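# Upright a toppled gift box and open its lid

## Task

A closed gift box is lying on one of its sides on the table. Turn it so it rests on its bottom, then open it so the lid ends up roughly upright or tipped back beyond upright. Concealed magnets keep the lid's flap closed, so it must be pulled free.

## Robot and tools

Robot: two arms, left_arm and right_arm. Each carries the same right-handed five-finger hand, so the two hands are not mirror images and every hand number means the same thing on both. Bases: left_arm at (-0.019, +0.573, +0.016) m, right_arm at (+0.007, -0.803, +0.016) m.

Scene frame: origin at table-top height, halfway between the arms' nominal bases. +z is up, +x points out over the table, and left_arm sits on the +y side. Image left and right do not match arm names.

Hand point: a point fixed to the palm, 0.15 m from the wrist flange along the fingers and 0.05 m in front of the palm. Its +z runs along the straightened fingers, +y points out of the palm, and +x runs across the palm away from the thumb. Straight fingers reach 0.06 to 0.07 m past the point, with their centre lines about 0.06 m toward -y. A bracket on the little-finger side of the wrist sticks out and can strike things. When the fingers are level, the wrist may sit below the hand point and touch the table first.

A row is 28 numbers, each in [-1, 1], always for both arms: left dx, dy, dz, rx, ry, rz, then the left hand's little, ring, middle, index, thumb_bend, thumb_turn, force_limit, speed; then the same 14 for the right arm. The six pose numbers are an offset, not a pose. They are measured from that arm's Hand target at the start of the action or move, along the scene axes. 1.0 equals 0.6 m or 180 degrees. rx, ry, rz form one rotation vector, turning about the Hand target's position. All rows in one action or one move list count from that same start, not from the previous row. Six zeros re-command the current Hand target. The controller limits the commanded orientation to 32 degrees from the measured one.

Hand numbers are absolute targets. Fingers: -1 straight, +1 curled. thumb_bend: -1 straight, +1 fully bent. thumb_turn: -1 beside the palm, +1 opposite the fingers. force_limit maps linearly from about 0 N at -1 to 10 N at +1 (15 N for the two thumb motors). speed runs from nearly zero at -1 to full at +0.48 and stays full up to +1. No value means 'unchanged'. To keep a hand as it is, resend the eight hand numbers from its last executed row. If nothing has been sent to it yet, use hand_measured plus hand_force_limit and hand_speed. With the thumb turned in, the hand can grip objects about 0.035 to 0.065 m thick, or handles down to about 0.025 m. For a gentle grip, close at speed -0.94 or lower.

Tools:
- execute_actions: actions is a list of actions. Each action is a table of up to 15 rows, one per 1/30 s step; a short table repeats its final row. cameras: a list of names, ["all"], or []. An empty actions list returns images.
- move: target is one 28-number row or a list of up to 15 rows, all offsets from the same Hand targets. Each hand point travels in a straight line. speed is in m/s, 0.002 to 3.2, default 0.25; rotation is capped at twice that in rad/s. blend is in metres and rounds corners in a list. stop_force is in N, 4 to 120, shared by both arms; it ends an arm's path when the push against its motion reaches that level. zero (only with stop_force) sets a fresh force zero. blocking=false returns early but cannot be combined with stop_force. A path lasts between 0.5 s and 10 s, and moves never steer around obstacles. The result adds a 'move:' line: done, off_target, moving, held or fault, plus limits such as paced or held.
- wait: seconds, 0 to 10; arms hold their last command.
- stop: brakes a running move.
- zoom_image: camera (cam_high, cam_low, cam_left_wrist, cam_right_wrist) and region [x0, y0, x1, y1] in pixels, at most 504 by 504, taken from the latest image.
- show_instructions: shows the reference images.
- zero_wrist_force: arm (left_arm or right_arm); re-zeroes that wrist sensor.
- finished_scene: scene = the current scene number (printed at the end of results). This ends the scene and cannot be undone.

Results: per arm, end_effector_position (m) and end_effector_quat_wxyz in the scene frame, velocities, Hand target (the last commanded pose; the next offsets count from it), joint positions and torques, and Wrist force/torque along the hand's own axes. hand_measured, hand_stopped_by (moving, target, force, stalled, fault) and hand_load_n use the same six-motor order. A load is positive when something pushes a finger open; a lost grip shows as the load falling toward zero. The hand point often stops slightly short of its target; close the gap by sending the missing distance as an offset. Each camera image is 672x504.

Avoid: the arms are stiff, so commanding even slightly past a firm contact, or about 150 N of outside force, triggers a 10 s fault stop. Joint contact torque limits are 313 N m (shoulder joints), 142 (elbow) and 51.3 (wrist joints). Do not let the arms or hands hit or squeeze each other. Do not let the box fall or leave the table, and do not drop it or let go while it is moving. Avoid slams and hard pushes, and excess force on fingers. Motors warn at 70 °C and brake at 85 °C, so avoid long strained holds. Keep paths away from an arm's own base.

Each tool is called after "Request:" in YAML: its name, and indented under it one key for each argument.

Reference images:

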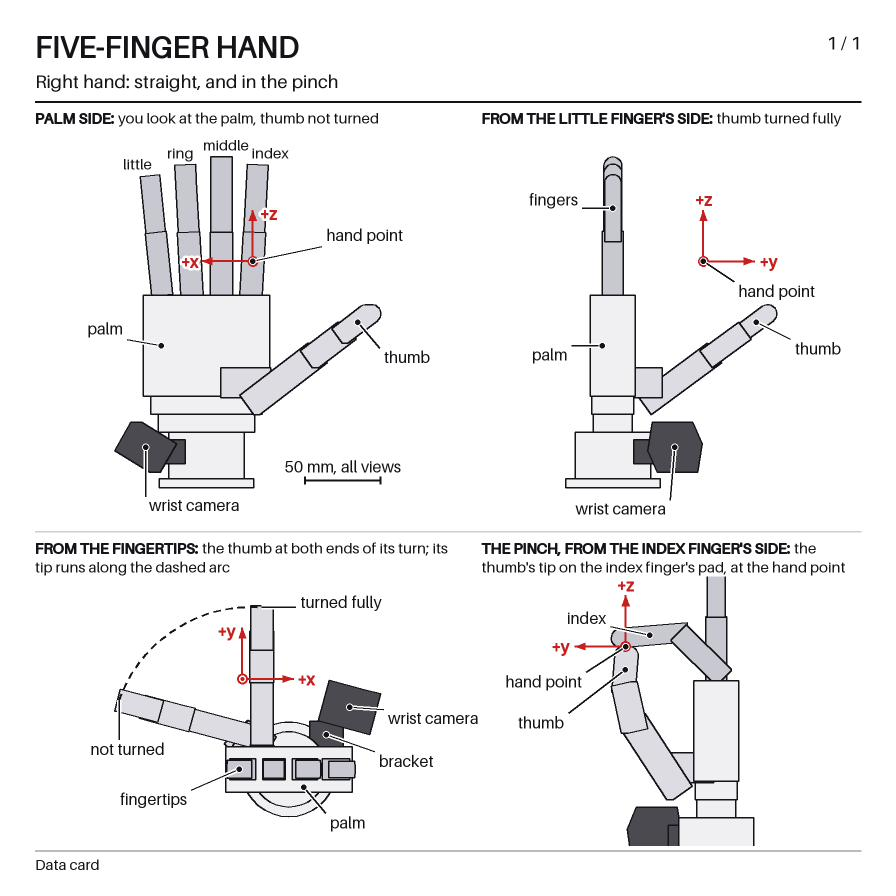

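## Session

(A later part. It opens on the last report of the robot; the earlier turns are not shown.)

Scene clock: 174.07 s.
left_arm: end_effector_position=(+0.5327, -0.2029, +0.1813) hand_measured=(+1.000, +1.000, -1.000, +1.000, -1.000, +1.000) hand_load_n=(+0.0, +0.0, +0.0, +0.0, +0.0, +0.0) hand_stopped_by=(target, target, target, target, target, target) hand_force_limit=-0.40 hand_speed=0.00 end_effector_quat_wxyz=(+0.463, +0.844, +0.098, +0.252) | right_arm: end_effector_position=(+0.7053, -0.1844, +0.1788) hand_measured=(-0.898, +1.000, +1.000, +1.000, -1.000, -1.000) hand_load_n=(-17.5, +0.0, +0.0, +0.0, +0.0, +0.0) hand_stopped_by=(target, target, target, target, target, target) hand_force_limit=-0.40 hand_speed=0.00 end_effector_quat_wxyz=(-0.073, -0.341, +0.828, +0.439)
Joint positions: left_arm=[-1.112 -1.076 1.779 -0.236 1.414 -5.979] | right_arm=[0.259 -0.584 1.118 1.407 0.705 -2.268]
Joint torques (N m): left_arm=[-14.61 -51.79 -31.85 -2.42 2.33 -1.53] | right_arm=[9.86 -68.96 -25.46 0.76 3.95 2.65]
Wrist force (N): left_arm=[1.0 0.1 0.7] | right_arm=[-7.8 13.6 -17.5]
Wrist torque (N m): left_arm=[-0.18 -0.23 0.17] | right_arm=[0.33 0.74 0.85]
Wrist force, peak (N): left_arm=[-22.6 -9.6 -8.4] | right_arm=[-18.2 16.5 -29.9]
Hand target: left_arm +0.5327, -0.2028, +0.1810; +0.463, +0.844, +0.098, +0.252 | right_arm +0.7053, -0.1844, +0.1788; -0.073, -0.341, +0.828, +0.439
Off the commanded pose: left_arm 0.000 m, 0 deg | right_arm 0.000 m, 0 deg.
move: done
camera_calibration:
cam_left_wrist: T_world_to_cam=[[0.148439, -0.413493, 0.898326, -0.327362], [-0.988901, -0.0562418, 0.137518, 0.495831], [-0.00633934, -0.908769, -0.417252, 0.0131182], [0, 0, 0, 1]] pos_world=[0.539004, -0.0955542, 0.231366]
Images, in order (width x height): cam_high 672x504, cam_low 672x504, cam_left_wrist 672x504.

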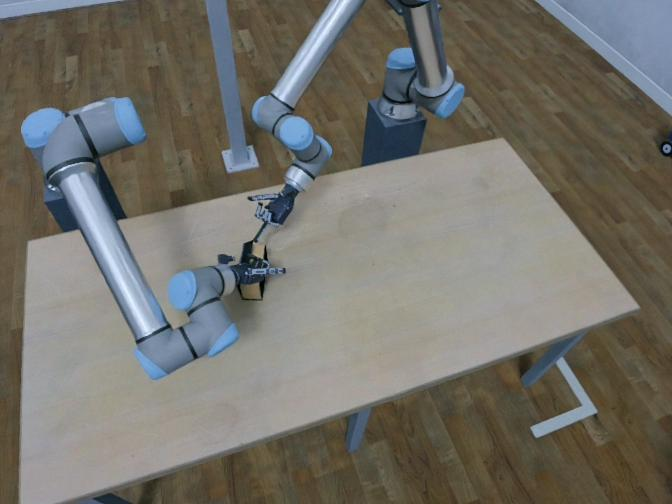

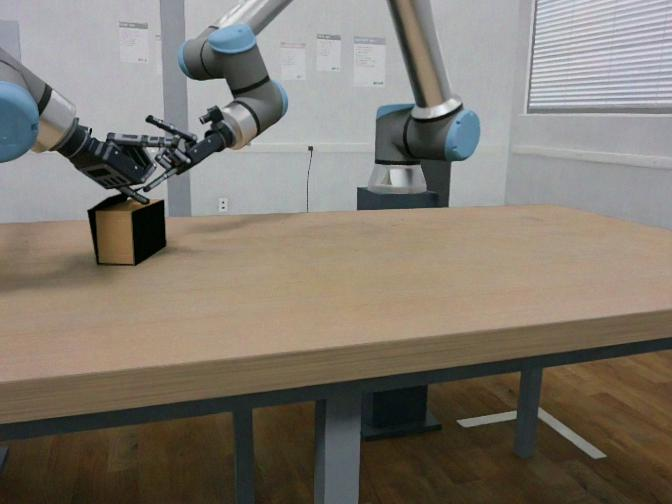

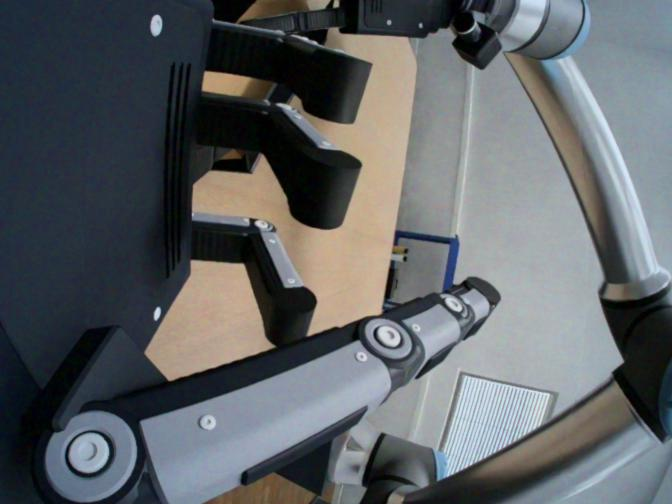

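Request:
move:
  target:
    - [0.04,0.02,0.008,0,0,0, 1,1,-1,1,-1,1,-0.4,0, 0,0,0,0,0,0, -0.9,1,1,1,-1,-1,-0.4,0]
    - [0.04,0.02,-0.015,0,0,0, 1,1,-1,1,-1,1,-0.4,0, 0,0,0,0,0,0, -0.9,1,1,1,-1,-1,-0.4,0]
    - [0.007,-0.074,-0.015,0,0,0, 1,1,-1,1,-1,1,-0.4,0, 0,0,0,0,0,0, -0.9,1,1,1,-1,-1,-0.4,0]
  speed: 0.05
  cameras: ["cam_high","cam_low","cam_left_wrist"]

Request:
zoom_image:
  camera: "cam_low"
  region: [60, 130, 200, 280]

Request:
zoom_image:
  camera: "cam_high"
  region: [220, 190, 310, 300]

Request:
zoom_image:
  camera: "cam_left_wrist"
  region: [190, 0, 400, 240]

Scene clock: 191.60 s.
left_arm: end_effector_position=(+0.5368, -0.2475, +0.1720) hand_measured=(+1.000, +1.000, -1.000, +1.000, -1.000, +1.000) hand_load_n=(+0.0, +0.0, +0.0, +0.0, +0.0, +0.0) hand_stopped_by=(target, target, target, target, target, target) hand_force_limit=-0.40 hand_speed=0.00 end_effector_quat_wxyz=(+0.463, +0.844, +0.098, +0.252) | right_arm: end_effector_position=(+0.7053, -0.1844, +0.1788) hand_measured=(-0.898, +1.000, +1.000, +1.000, -1.000, -1.000) hand_load_n=(-19.0, +0.0, +0.0, +0.0, +0.0, +0.0) hand_stopped_by=(target, target, target, target, target, target) hand_force_limit=-0.40 hand_speed=0.00 end_effector_quat_wxyz=(-0.073, -0.341, +0.828, +0.439)
Joint positions: left_arm=[-1.134 -1.017 1.7 -0.214 1.395 -5.989] | right_arm=[0.259 -0.584 1.118 1.407 0.705 -2.268]
Joint torques (N m): left_arm=[17.63 -84.31 -20.44 -1.31 1.85 1.49] | right_arm=[9.37 -91.27 -33.69 0.8 3.08 2.6]
Wrist force (N): left_arm=[1.1 0.2 0.8] | right_arm=[-8.8 15.3 -10.3]
Wrist torque (N m): left_arm=[-0.16 -0.25 0.39] | right_arm=[-0.12 0.14 0.92]
Wrist force, peak (N): left_arm=[1.5 1.3 0.4] | right_arm=[-7.8 13.9 -17.6]
Hand target: left_arm +0.5369, -0.2472, +0.1720; +0.463, +0.844, +0.098, +0.252 | right_arm +0.7053, -0.1844, +0.1788; -0.073, -0.341, +0.828, +0.439
Off the commanded pose: left_arm 0.000 m, 0 deg | right_arm 0.000 m, 0 deg.
move: done
camera_calibration:
cam_left_wrist: T_world_to_cam=[[0.148543, -0.413582, 0.898268, -0.338155], [-0.988885, -0.0562092, 0.137648, 0.498617], [-0.00643803, -0.90873, -0.417334, -0.0312812], [0, 0, 0, 1]] pos_world=[0.543104, -0.140254, 0.222065]
Images, in order (width x height): cam_high 672x504, cam_low 672x504, cam_left_wrist 672x504.

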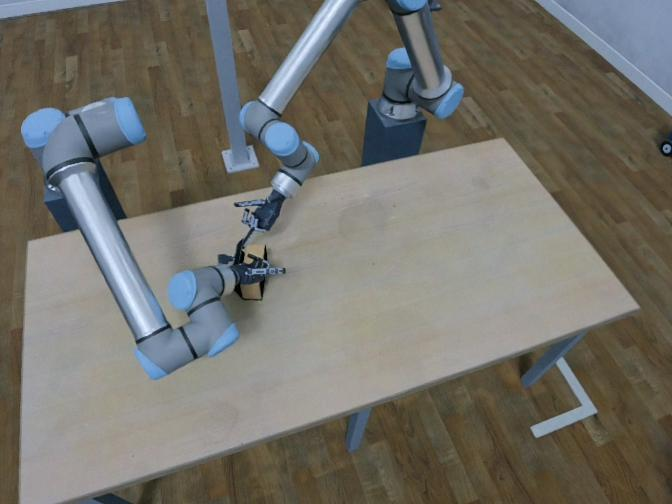

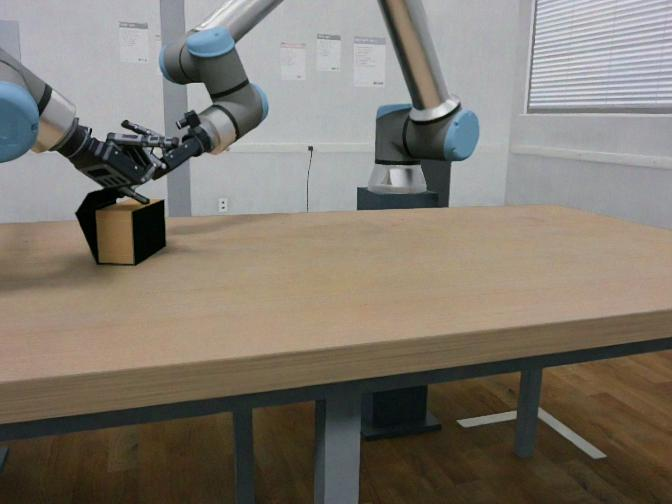

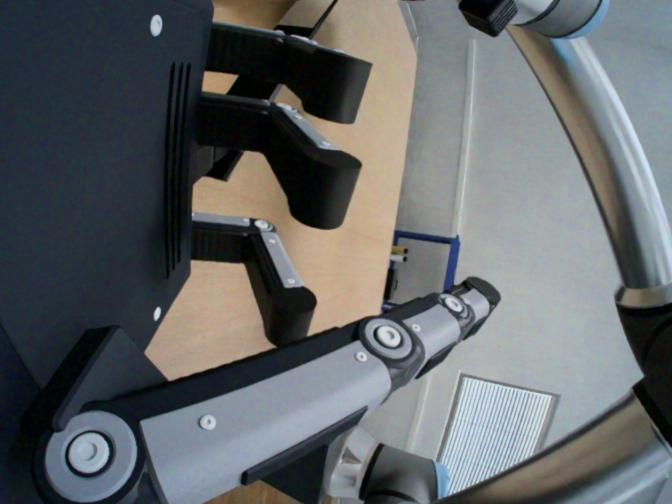

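Scaled by 3.360.

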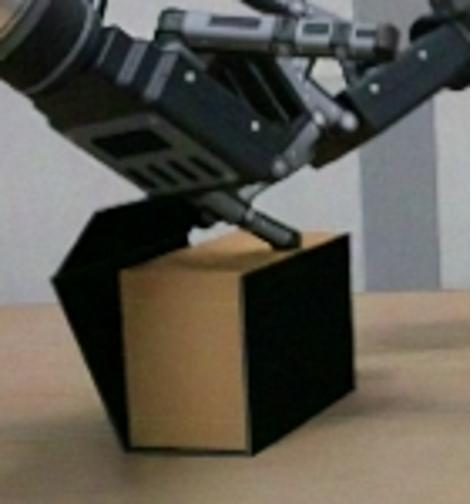

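Scaled by 4.582.

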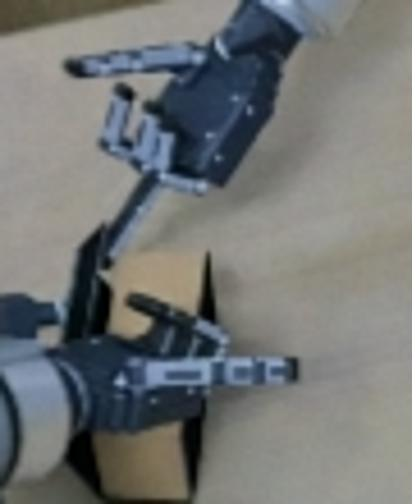

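Scaled by 2.100 from the camera's 672x504 image, which has a finer 960x720 frame.

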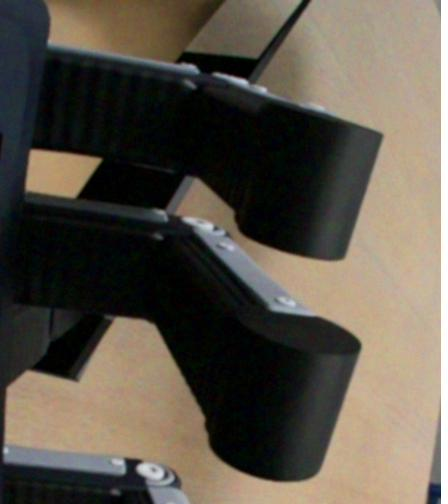

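Request:
move:
  target:
    - [-0.01,-0.05,0,0,0,0, 1,1,-1,1,-1,1,-0.4,0, 0,0,0,0,0,0, -0.9,1,1,1,-1,-1,-0.4,0]
    - [-0.02,-0.1,-0.03,0,0,0, 1,1,-1,1,-1,1,-0.4,0, 0,0,0,0,0,0, -0.9,1,1,1,-1,-1,-0.4,0]
  speed: 0.05
  blend: 0.01
  cameras: ["cam_high","cam_low","cam_left_wrist"]

Request:
zoom_image:
  camera: "cam_low"
  region: [60, 130, 200, 280]

Request:
zoom_image:
  camera: "cam_high"
  region: [220, 190, 310, 300]

Request:
zoom_image:
  camera: "cam_left_wrist"
  region: [190, 0, 400, 240]

Scene clock: 199.57 s.
left_arm: end_effector_position=(+0.5248, -0.3075, +0.1541) hand_measured=(+1.000, +1.000, -1.000, +1.000, -1.000, +1.000) hand_load_n=(+0.0, -0.5, +0.0, +0.0, +0.0, +0.0) hand_stopped_by=(target, target, target, target, target, target) hand_force_limit=-0.40 hand_speed=0.00 end_effector_quat_wxyz=(+0.463, +0.844, +0.098, +0.252) | right_arm: end_effector_position=(+0.7053, -0.1844, +0.1788) hand_measured=(-0.898, +1.000, +1.000, +1.000, -1.000, -1.000) hand_load_n=(-21.5, +0.0, +0.5, +0.0, +0.0, +0.0) hand_stopped_by=(target, target, target, target, target, target) hand_force_limit=-0.40 hand_speed=0.00 end_effector_quat_wxyz=(-0.073, -0.341, +0.828, +0.439)
Joint positions: left_arm=[-1.18 -0.943 1.61 -0.195 1.354 -6.01] | right_arm=[0.259 -0.584 1.118 1.407 0.705 -2.268]
Joint torques (N m): left_arm=[16.16 -89.31 -22.72 -0.26 1.37 0.59] | right_arm=[9.07 -91.31 -33.4 0.67 2.45 2.36]
Wrist force (N): left_arm=[1.1 0.4 0.6] | right_arm=[-9.6 16.7 -9.2]
Wrist torque (N m): left_arm=[-0.18 -0.22 0.38] | right_arm=[-0.31 0.07 0.98]
Wrist force, peak (N): left_arm=[1.7 -0.5 0.1] | right_arm=[-9.7 17.0 -9.2]
Hand target: left_arm +0.5249, -0.3072, +0.1540; +0.463, +0.844, +0.098, +0.252 | right_arm +0.7053, -0.1844, +0.1788; -0.073, -0.341, +0.828, +0.439
Off the commanded pose: left_arm 0.000 m, 0 deg | right_arm 0.000 m, 0 deg.
move: done
camera_calibration:
cam_left_wrist: T_world_to_cam=[[0.148441, -0.413387, 0.898374, -0.344948], [-0.9889, -0.0561349, 0.137569, 0.485895], [-0.0064389, -0.908824, -0.417131, -0.0934548], [0, 0, 0, 1]] pos_world=[0.531104, -0.200255, 0.204065]
Images, in order (width x height): cam_high 672x504, cam_low 672x504, cam_left_wrist 672x504.

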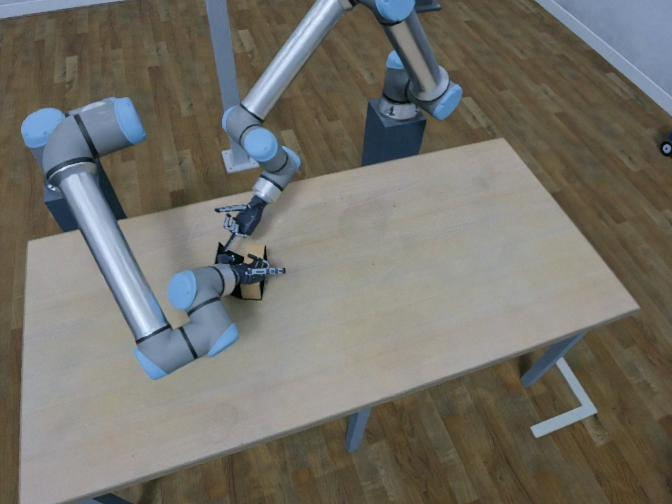

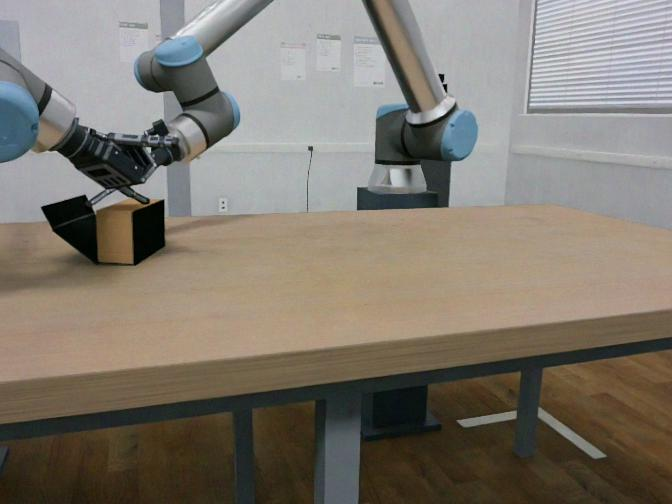

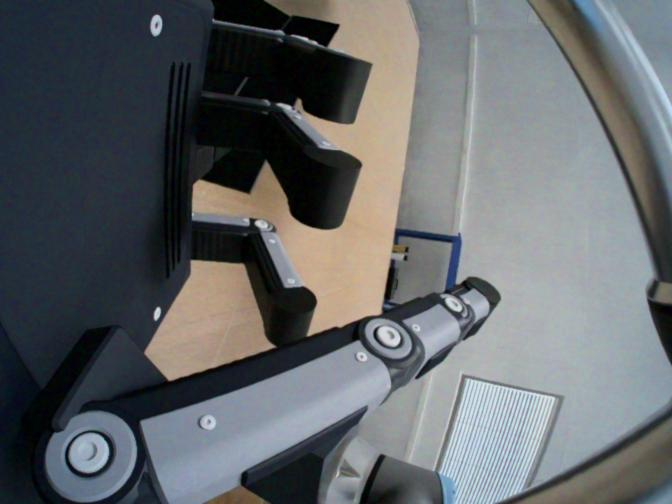

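Scaled by 3.360.

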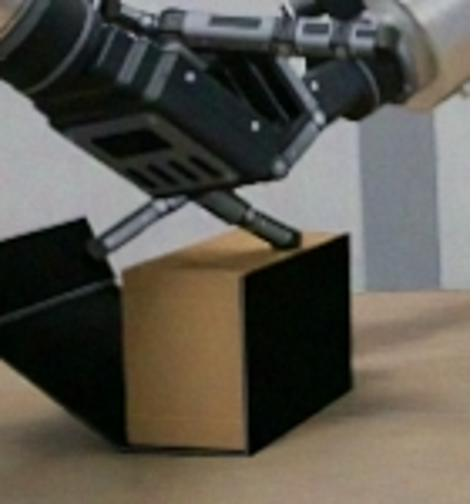

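Scaled by 4.582.

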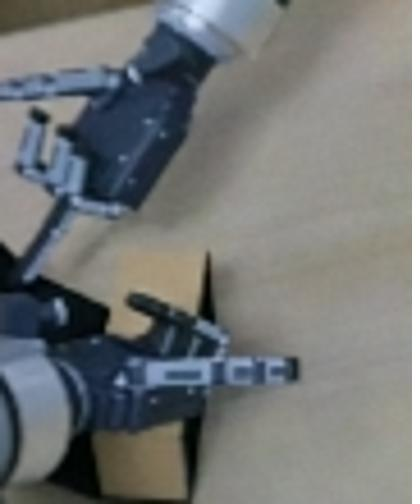

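Scaled by 2.100 from the camera's 672x504 image, which has a finer 960x720 frame.

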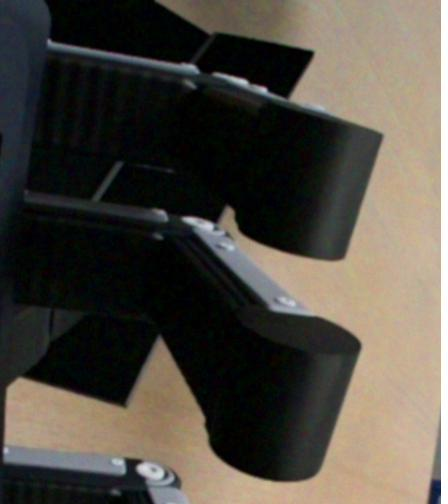

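Request:
move:
  target:
    - [-0.02,-0.085,0.005,0,0,0, 1,1,-1,1,-1,1,-0.4,0, 0,0,0,0,0,0, -0.9,1,1,1,-1,-1,-0.4,0]
  speed: 0.05
  cameras: ["cam_high","cam_low"]

Request:
zoom_image:
  camera: "cam_low"
  region: [20, 130, 180, 280]

Request:
zoom_image:
  camera: "cam_high"
  region: [200, 190, 310, 310]

Scene clock: 205.20 s.
left_arm: end_effector_position=(+0.5128, -0.3584, +0.1570) hand_measured=(+1.000, +1.000, -1.000, +1.000, -1.000, +1.000) hand_load_n=(+0.0, +0.0, +0.0, +0.0, +0.0, +0.0) hand_stopped_by=(target, target, target, target, target, target) hand_force_limit=-0.40 hand_speed=0.00 end_effector_quat_wxyz=(+0.463, +0.844, +0.098, +0.252) | right_arm: end_effector_position=(+0.7053, -0.1844, +0.1788) hand_measured=(-0.898, +1.000, +1.000, +1.000, -1.000, -1.000) hand_load_n=(-22.0, +0.0, +0.0, +0.0, +0.0, +0.0) hand_stopped_by=(target, target, target, target, target, target) hand_force_limit=-0.40 hand_speed=0.00 end_effector_quat_wxyz=(-0.073, -0.341, +0.828, +0.439)
Joint positions: left_arm=[-1.218 -0.897 1.52 -0.147 1.32 -6.028] | right_arm=[0.259 -0.584 1.118 1.407 0.705 -2.268]
Joint torques (N m): left_arm=[13.56 -93.37 -25.07 -1.8 1.69 1.19] | right_arm=[7.39 -91.66 -33.39 0.99 4.69 2.41]
Wrist force (N): left_arm=[0.8 0.2 0.5] | right_arm=[-6.6 16.9 -12.4]
Wrist torque (N m): left_arm=[-0.20 -0.18 0.35] | right_arm=[-0.13 0.48 1.17]
Wrist force, peak (N): left_arm=[1.6 -0.4 0.4] | right_arm=[-6.3 17.4 -12.9]
Hand target: left_arm +0.5129, -0.3582, +0.1570; +0.463, +0.844, +0.098, +0.252 | right_arm +0.7053, -0.1844, +0.1788; -0.073, -0.341, +0.828, +0.439
Off the commanded pose: left_arm 0.000 m, 0 deg | right_arm 0.000 m, 0 deg.
move: done
Images, in order (width x height): cam_high 672x504, cam_low 672x504.

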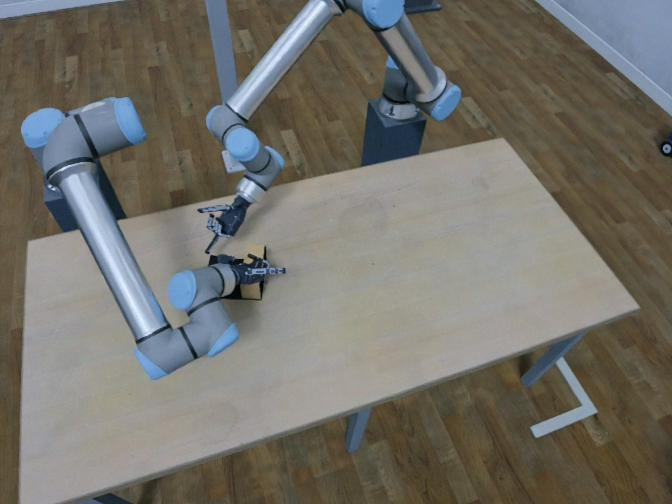

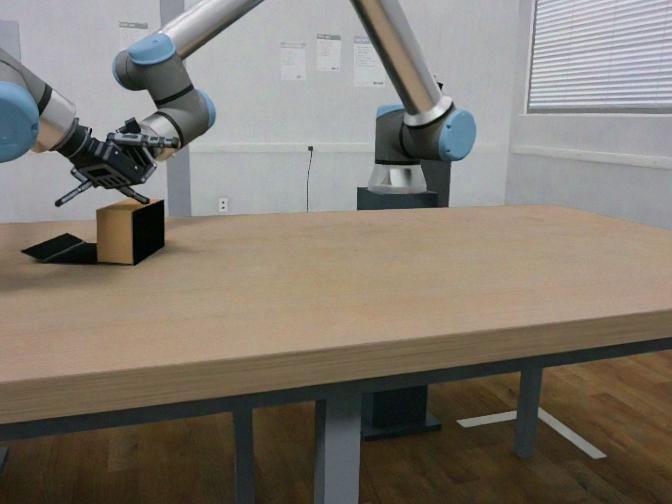

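Scaled by 3.150.

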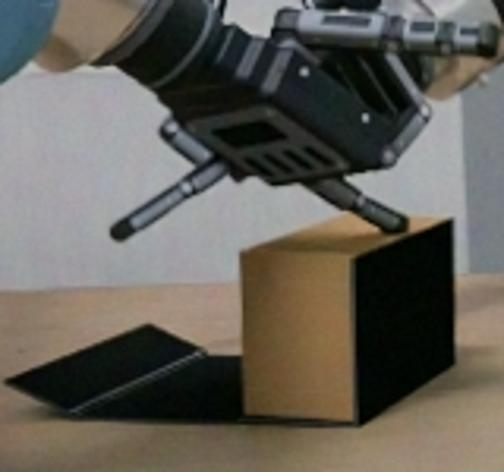

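Scaled by 4.200.

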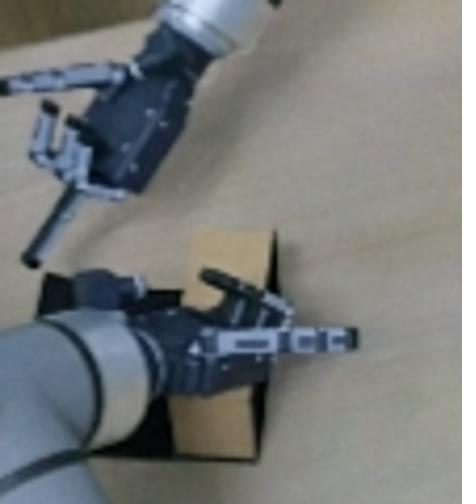

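Request:
move:
  target:
    - [0,0,0.1,0,0,0, 1,1,-1,1,-1,1,-0.4,0, 0,0,0.1,0,0,0, -0.9,1,1,1,-1,-1,-0.4,0]
    - [0.02,0.29,0.1,0,0,0, 1,1,-1,1,-1,1,-0.4,0, 0.202,-0.082,0.1,0,0,0, -0.9,1,1,1,-1,-1,-0.4,0]
    - [0.02,0.29,-0.037,0,0,0, 1,1,-1,1,-1,1,-0.4,0, 0.202,-0.082,-0.058,0,0,0, -0.9,1,1,1,-1,-1,-0.4,0]
  speed: 0.12
  cameras: ["all"]

Request:
zoom_image:
  camera: "cam_low"
  region: [40, 120, 200, 290]

Request:
zoom_image:
  camera: "cam_high"
  region: [200, 200, 310, 320]

Request:
zoom_image:
  camera: "cam_left_wrist"
  region: [190, 0, 400, 240]

Scene clock: 225.07 s.
left_arm: end_effector_position=(+0.5248, -0.1841, +0.1346) hand_measured=(+1.000, +1.000, -1.000, +1.000, -1.000, +1.000) hand_load_n=(+0.0, +0.0, +0.0, +0.0, +0.0, +0.5) hand_stopped_by=(target, target, target, target, target, target) hand_force_limit=-0.40 hand_speed=0.00 end_effector_quat_wxyz=(+0.463, +0.844, +0.098, +0.252) | right_arm: end_effector_position=(+0.8265, -0.2336, +0.1439) hand_measured=(-0.900, +1.000, +1.000, +1.000, -1.000, -1.000) hand_load_n=(+0.0, +0.0, +0.0, +0.0, +0.0, +0.0) hand_stopped_by=(target, target, target, target, target, target) hand_force_limit=-0.40 hand_speed=0.00 end_effector_quat_wxyz=(-0.073, -0.341, +0.828, +0.439)
Joint positions: left_arm=[-1.111 -1.048 1.841 -0.327 1.415 -5.978] | right_arm=[0.18 -0.384 0.79 1.617 0.737 -2.378]
Joint torques (N m): left_arm=[-11.96 -77.74 -44.73 2.39 -1.67 -1.63] | right_arm=[9.19 -118.64 -44.23 6.97 -2.49 3.5]
Wrist force (N): left_arm=[0.5 0.3 0.7] | right_arm=[0.0 2.1 -0.9]
Wrist torque (N m): left_arm=[-0.18 -0.15 0.18] | right_arm=[0.24 -0.17 0.37]
Wrist force, peak (N): left_arm=[1.6 2.0 0.2] | right_arm=[-6.4 17.5 -12.7]
Hand target: left_arm +0.5249, -0.1842, +0.1348; +0.463, +0.844, +0.098, +0.252 | right_arm +0.8265, -0.2336, +0.1440; -0.073, -0.341, +0.828, +0.439
Off the commanded pose: left_arm 0.000 m, 0 deg | right_arm 0.000 m, 0 deg.
move: done
camera_calibration:
cam_left_wrist: T_world_to_cam=[[0.148629, -0.413911, 0.898102, -0.276582], [-0.988871, -0.0562047, 0.137748, 0.495338], [-0.00653773, -0.908581, -0.417658, 0.010771], [0, 0, 0, 1]] pos_world=[0.531004, -0.0768536, 0.184665]
cam_right_wrist: T_world_to_cam=[[-0.657595, 0.182219, 0.731002, 0.474365], [0.749909, 0.251246, 0.611974, -0.642938], [-0.0721481, 0.950616, -0.301866, 0.444293], [0, 0, 0, 1]] pos_world=[0.82614, -0.347255, 0.180817]

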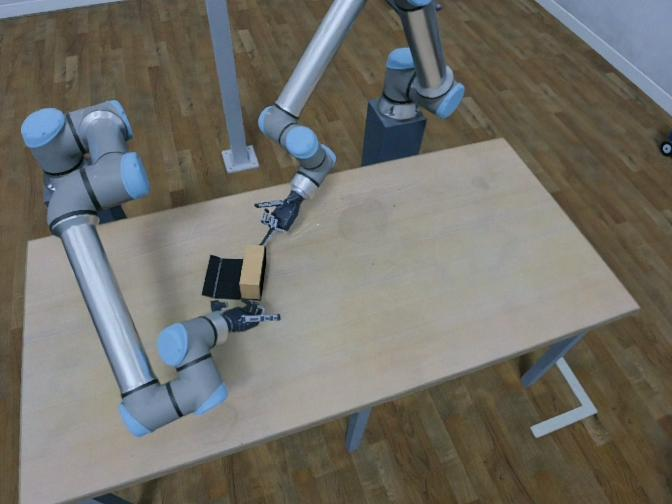

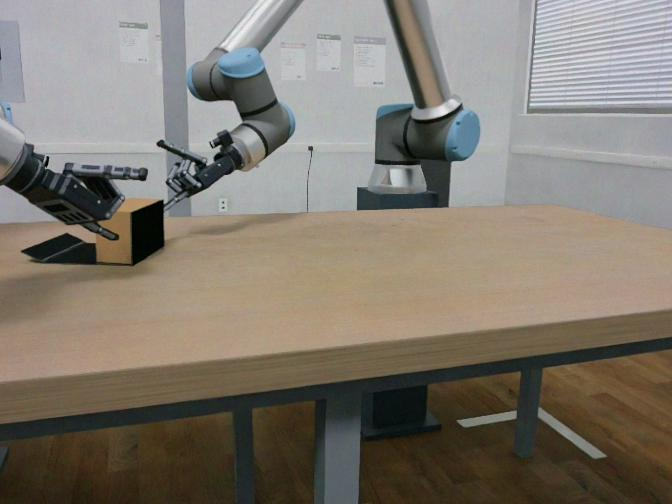

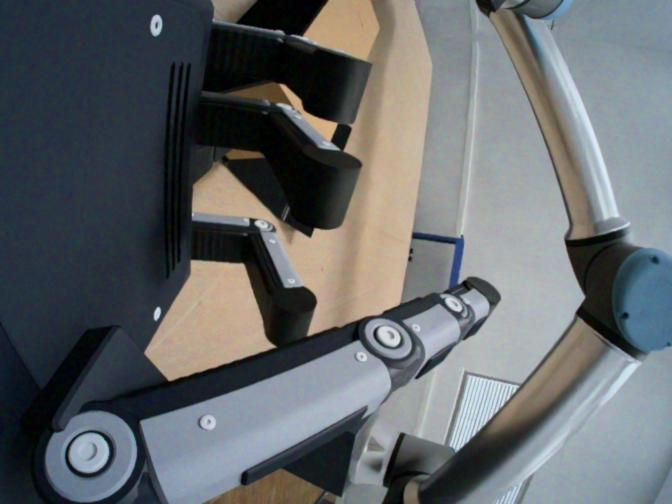

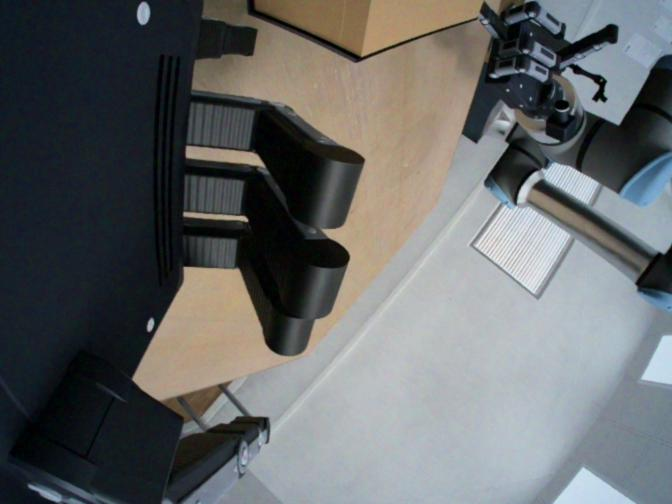

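Scaled by 2.965.

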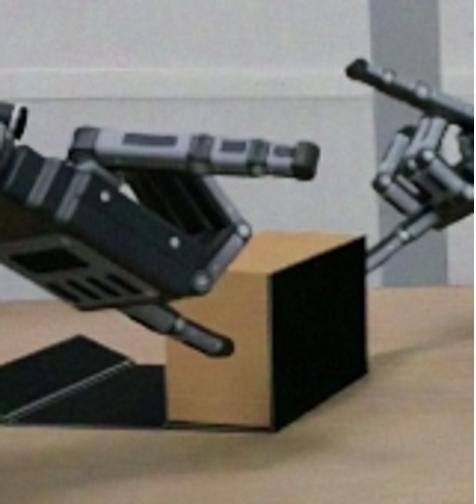

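Scaled by 4.200.

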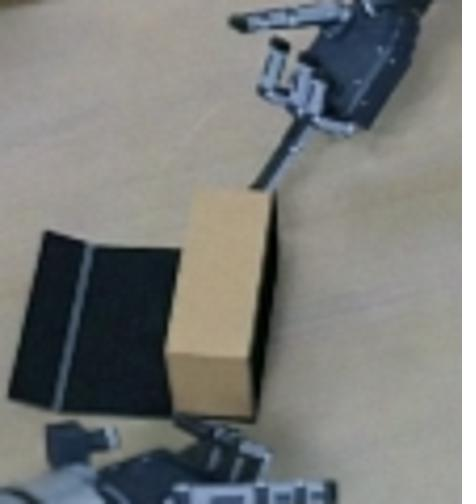

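Scaled by 2.100 from the camera's 672x504 image, which has a finer 960x720 frame.

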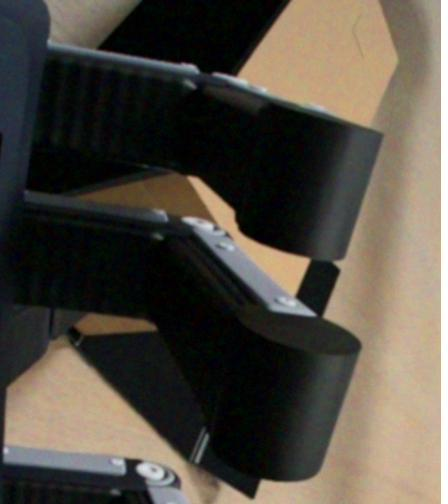

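Request:
move:
  target:
    - [0.055,-0.0195,0,0,0,0, 1,1,-1,1,-1,1,-0.4,0, -0.053,0.026,0.005,0,0,0, -0.9,1,1,1,-1,-1,-0.4,0]
  speed: 0.03
  stop_force: 5
  cameras: ["cam_high","cam_low"]

Request:
zoom_image:
  camera: "cam_low"
  region: [40, 120, 200, 290]

Request:
zoom_image:
  camera: "cam_high"
  region: [200, 200, 310, 320]

Scene clock: 234.97 s.
left_arm: end_effector_position=(+0.5477, -0.1923, +0.1348) hand_measured=(+1.000, +1.000, -1.000, +1.000, -1.000, +1.000) hand_load_n=(+0.0, +0.0, -0.5, +0.0, +0.0, +0.0) hand_stopped_by=(target, target, target, target, target, target) hand_force_limit=-0.40 hand_speed=0.00 end_effector_quat_wxyz=(+0.463, +0.844, +0.098, +0.252) | right_arm: end_effector_position=(+0.8048, -0.2229, +0.1461) hand_measured=(-0.900, +1.000, +1.000, +1.000, -1.000, -1.000) hand_load_n=(+2.0, +0.0, +0.0, +0.0, +0.0, +0.0) hand_stopped_by=(target, target, target, target, target, target) hand_force_limit=-0.40 hand_speed=0.00 end_effector_quat_wxyz=(-0.073, -0.341, +0.828, +0.439)
Joint positions: left_arm=[-1.085 -1.022 1.796 -0.309 1.438 -5.967] | right_arm=[0.195 -0.42 0.857 1.57 0.73 -2.358]
Joint torques (N m): left_arm=[-11.2 -80.68 -23.18 0.54 -0.06 -2.1] | right_arm=[-4.27 -85.9 -28.79 3.73 0.76 -3.03]
Wrist force (N): left_arm=[-1.8 0.9 -2.7] | right_arm=[-2.8 -0.2 -4.2]
Wrist torque (N m): left_arm=[-0.03 -0.32 0.08] | right_arm=[0.52 -0.06 0.13]
Wrist force, peak (N): left_arm=[-8.7 1.3 -12.6] | right_arm=[-9.4 -4.5 -12.2]
Hand target: left_arm +0.5477, -0.1923, +0.1348; +0.463, +0.844, +0.098, +0.252 (not the last commanded pose) | right_arm +0.8048, -0.2229, +0.1460; -0.073, -0.341, +0.828, +0.439 (not the last commanded pose)
Off the commanded pose: left_arm 0.011 m, 0 deg | right_arm 0.011 m, 0 deg.
move: contact (left_arm, right_arm)
Images, in order (width x height): cam_high 672x504, cam_low 672x504.

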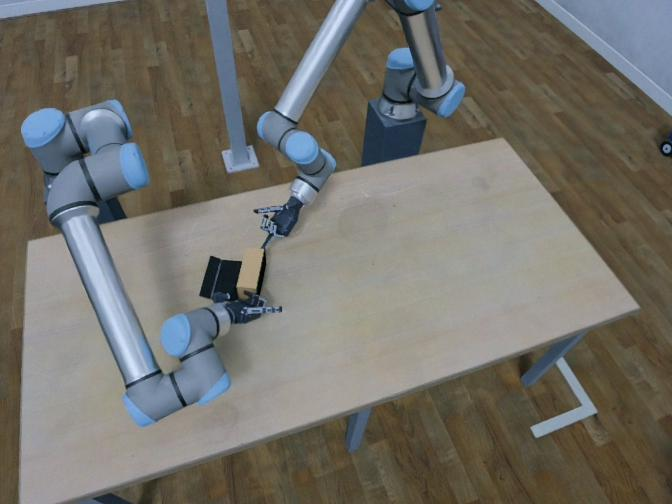

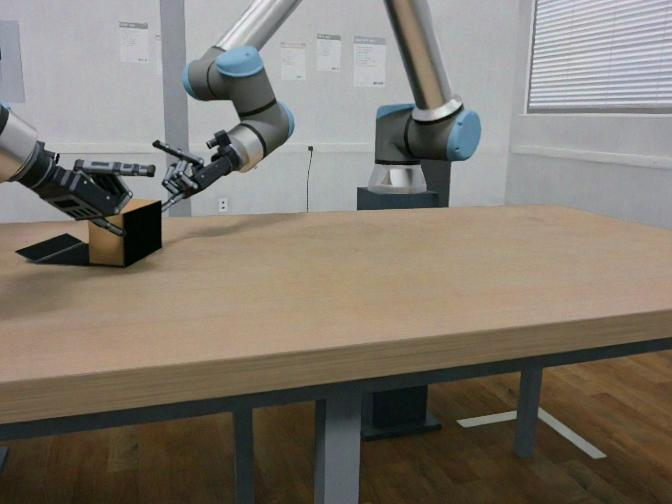

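Scaled by 2.965.

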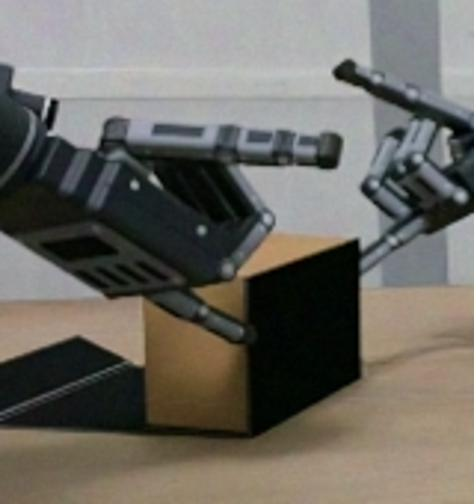

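Scaled by 4.200.

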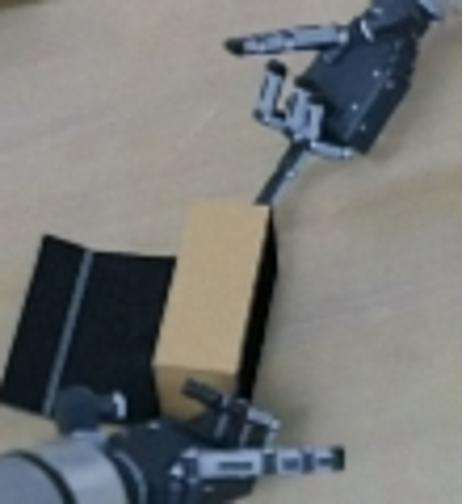

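Request:
move:
  target:
    - [0,0,0,0,0,0, 1,1,-1,1,-1,1,-0.4,0, 0.0123,-0.005,0,0,0,0, -0.9,1,1,1,-1,-1,-0.4,0]
    - [0,0,0,0,0,0, 1,1,-1,1,-1,1,-0.4,0, 0.006,-0.0205,0.003,0,0,0, -0.9,1,1,1,-1,-1,-0.4,0]
  speed: 0.04

Request:
move:
  target:
    - [0,0,0,0,0,0, 1,1,-1,1,-1,1,-0.4,0, -0.05,0.02,0,0,0,0, -0.9,1,1,1,-1,-1,-0.4,0]
  speed: 0.03
  stop_force: 6
  cameras: ["cam_high","cam_low"]

Request:
zoom_image:
  camera: "cam_low"
  region: [40, 120, 200, 290]

Request:
zoom_image:
  camera: "cam_high"
  region: [200, 200, 310, 320]

Scene clock: 248.93 s.
left_arm: end_effector_position=(+0.5477, -0.1923, +0.1348) hand_measured=(+1.000, +1.000, -1.000, +1.000, -1.000, +1.000) hand_load_n=(+0.0, +0.0, -0.5, +0.0, +0.0, +0.0) hand_stopped_by=(target, target, target, target, target, target) hand_force_limit=-0.40 hand_speed=0.00 end_effector_quat_wxyz=(+0.463, +0.844, +0.098, +0.252) | right_arm: end_effector_position=(+0.8084, -0.2353, +0.1479) hand_measured=(-0.900, +1.000, +1.000, +1.000, -1.000, -1.000) hand_load_n=(+0.0, +0.0, +0.0, +0.0, +0.0, +0.0) hand_stopped_by=(target, target, target, target, target, target) hand_force_limit=-0.40 hand_speed=0.00 end_effector_quat_wxyz=(-0.073, -0.342, +0.828, +0.439)
Joint positions: left_arm=[-1.085 -1.022 1.796 -0.309 1.438 -5.967] | right_arm=[0.181 -0.423 0.864 1.58 0.736 -2.376]
Joint torques (N m): left_arm=[-11.38 -81.51 -21.86 0.81 -0.01 -2.08] | right_arm=[9.93 -87.77 -42.62 5.05 -2.21 3.47]
Wrist force (N): left_arm=[0.9 0.8 0.3] | right_arm=[-0.1 1.9 -1.2]
Wrist torque (N m): left_arm=[-0.13 -0.22 0.23] | right_arm=[0.24 -0.15 0.42]
Wrist force, peak (N): left_arm=[-2.0 1.1 -3.0] | right_arm=[-3.2 -0.2 -4.4]
Hand target: left_arm +0.5477, -0.1923, +0.1348; +0.463, +0.844, +0.098, +0.252 | right_arm +0.8084, -0.2352, +0.1478; -0.073, -0.341, +0.828, +0.439
Off the commanded pose: left_arm 0.000 m, 0 deg | right_arm 0.000 m, 0 deg.
move: done

Scene clock: 250.40 s.
left_arm: end_effector_position=(+0.5476, -0.1923, +0.1348) hand_measured=(+1.000, +1.000, -1.000, +1.000, -1.000, +1.000) hand_load_n=(+0.0, +0.0, -1.0, +0.0, +0.0, +0.0) hand_stopped_by=(target, target, target, target, target, target) hand_force_limit=-0.40 hand_speed=0.00 end_effector_quat_wxyz=(+0.463, +0.844, +0.098, +0.252) | right_arm: end_effector_position=(+0.7984, -0.2312, +0.1478) hand_measured=(-0.900, +1.000, +1.000, +1.000, -1.000, -1.000) hand_load_n=(+2.5, +0.0, +0.0, +0.5, +0.0, +0.0) hand_stopped_by=(target, target, target, target, target, target) hand_force_limit=-0.40 hand_speed=0.00 end_effector_quat_wxyz=(-0.073, -0.341, +0.828, +0.439)
Joint positions: left_arm=[-1.085 -1.022 1.796 -0.309 1.438 -5.967] | right_arm=[0.188 -0.439 0.895 1.559 0.733 -2.368]
Joint torques (N m): left_arm=[-1.04 -79.38 -37.98 -0.5 -0.18 -2.1] | right_arm=[-5.25 -84.37 -28.1 3.64 0.74 -2.91]
Wrist force (N): left_arm=[-1.8 0.7 -4.1] | right_arm=[-2.9 -0.5 -4.9]
Wrist torque (N m): left_arm=[0.08 -0.34 0.08] | right_arm=[0.53 0.01 0.10]
Wrist force, peak (N): left_arm=[-5.0 0.9 -8.9] | right_arm=[-5.8 -1.9 -11.4]
Hand target: left_arm +0.5477, -0.1923, +0.1348; +0.463, +0.844, +0.098, +0.252 | right_arm +0.7984, -0.2312, +0.1478; -0.073, -0.341, +0.828, +0.439 (not the last commanded pose)
Off the commanded pose: left_arm 0.000 m, 0 deg | right_arm 0.022 m, 0 deg.
move: contact (right_arm)
Images, in order (width x height): cam_high 672x504, cam_low 672x504.

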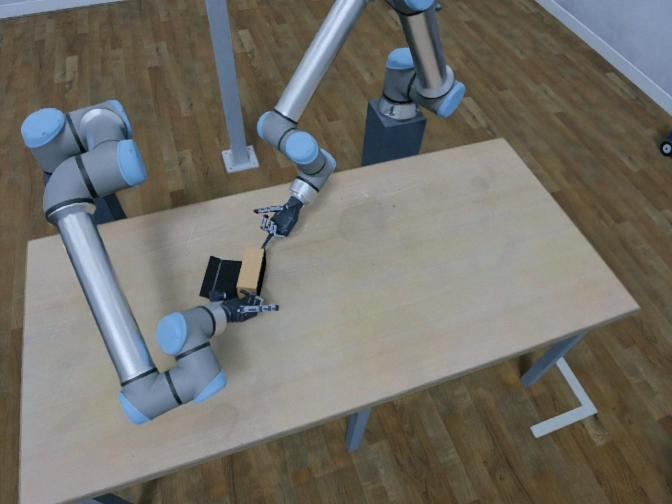

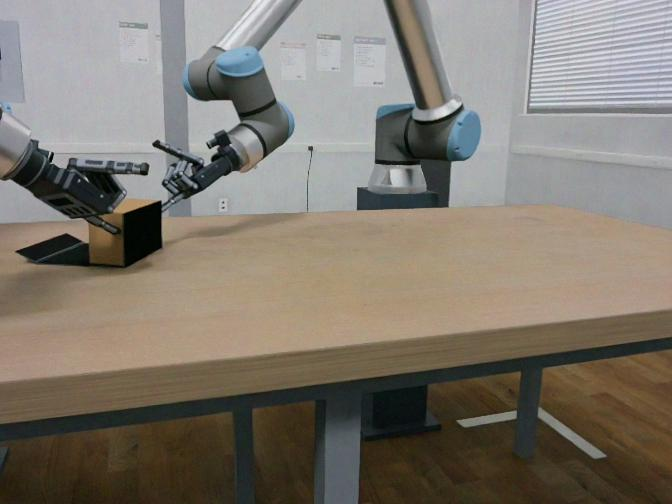

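Scaled by 2.965.

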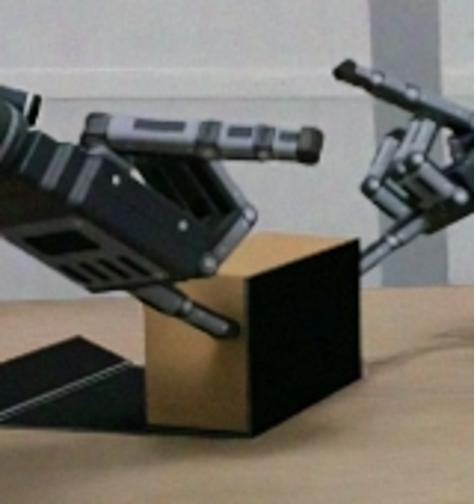

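Scaled by 4.200.

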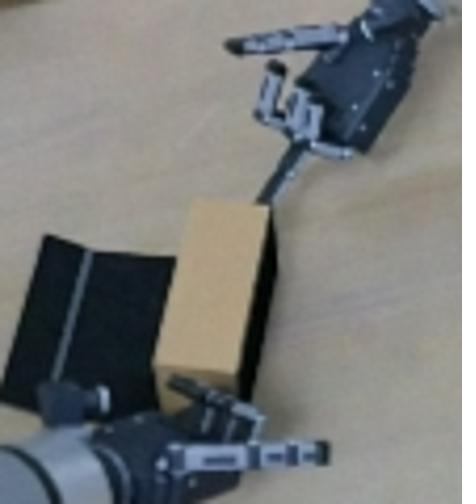

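Request:
move:
  target:
    - [0.0028,-0.0012,0,0,0,0, 1,1,-1,1,-1,1,-0.4,0, -0.0028,0.0012,0,0,0,0, -0.9,1,1,1,-1,-1,-0.4,0]
    - [0.0131,0.0244,-0.0015,0,0,0, 1,1,-1,1,-1,1,-0.4,0, 0.0075,0.0268,-0.0015,0,0,0, -0.9,1,1,1,-1,-1,-0.4,0]
  speed: 0.04
  blend: 0.001
  cameras: ["cam_high","cam_low"]

Request:
zoom_image:
  camera: "cam_low"
  region: [40, 120, 200, 290]

Request:
zoom_image:
  camera: "cam_high"
  region: [200, 200, 310, 320]

Scene clock: 259.63 s.
left_arm: end_effector_position=(+0.5555, -0.1775, +0.1339) hand_measured=(+1.000, +1.000, -0.998, +1.000, -1.000, +1.000) hand_load_n=(+0.0, +0.0, -16.5, +0.0, +0.0, +0.0) hand_stopped_by=(target, target, target, target, target, target) hand_force_limit=-0.40 hand_speed=0.00 end_effector_quat_wxyz=(+0.463, +0.844, +0.098, +0.252) | right_arm: end_effector_position=(+0.8029, -0.2150, +0.1469) hand_measured=(-0.900, +1.000, +1.000, +1.000, -1.000, -1.000) hand_load_n=(-3.0, +0.0, +0.0, +0.0, +0.0, +0.0) hand_stopped_by=(target, target, target, target, target, target) hand_force_limit=-0.40 hand_speed=0.00 end_effector_quat_wxyz=(-0.073, -0.341, +0.828, +0.439)
Joint positions: left_arm=[-1.065 -1.029 1.809 -0.317 1.457 -5.957] | right_arm=[0.203 -0.418 0.851 1.567 0.727 -2.346]
Joint torques (N m): left_arm=[-1.35 -45.08 -49 -0.57 -7.18 -1.12] | right_arm=[27.8 -91.24 -8.1 2.1 3.1 -3.01]
Wrist force (N): left_arm=[-10.8 9.5 -32.6] | right_arm=[-24.6 -3.8 -48.3]
Wrist torque (N m): left_arm=[1.07 -0.24 -0.29] | right_arm=[2.92 2.02 -1.32]
Wrist force, peak (N): left_arm=[-10.8 9.5 -34.3] | right_arm=[-24.6 -3.8 -48.3]
Hand target: left_arm +0.5555, -0.1777, +0.1339; +0.463, +0.844, +0.098, +0.252 | right_arm +0.8029, -0.2151, +0.1469; -0.073, -0.341, +0.828, +0.439
Off the commanded pose: left_arm 0.000 m, 0 deg | right_arm 0.000 m, 0 deg.
move: done; blend cut to 0.0009 m at target 1
Images, in order (width x height): cam_high 672x504, cam_low 672x504.

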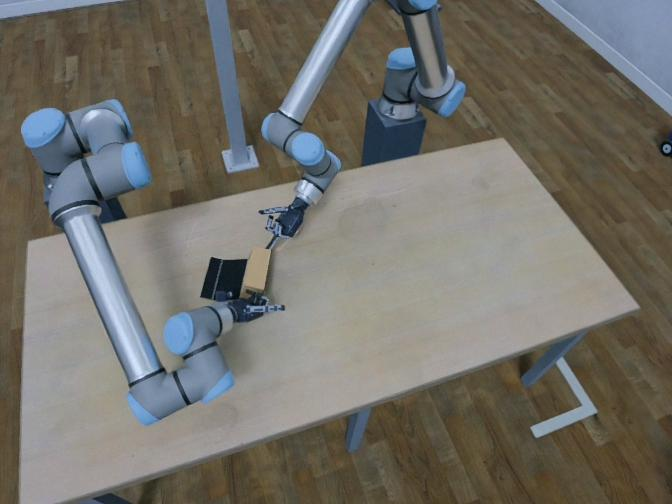

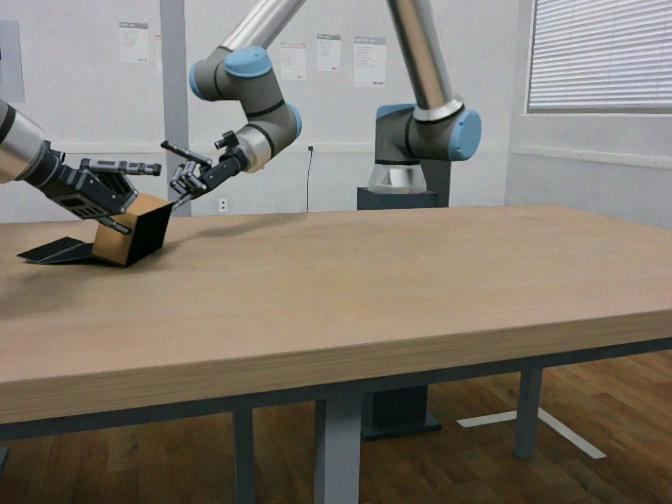

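Scaled by 2.965.

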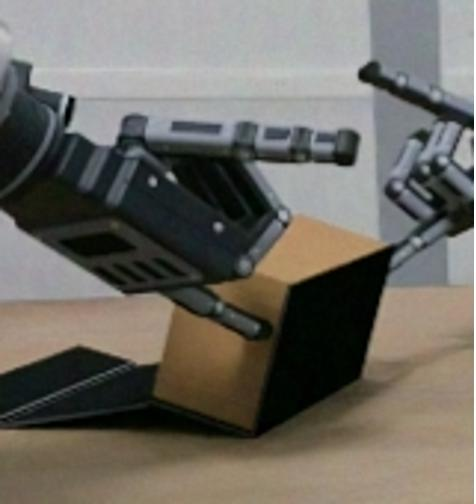

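Scaled by 4.200.

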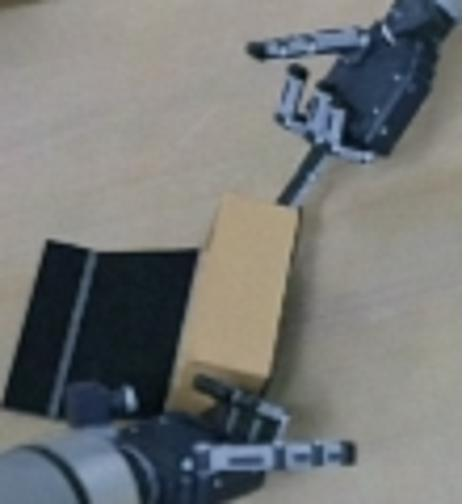

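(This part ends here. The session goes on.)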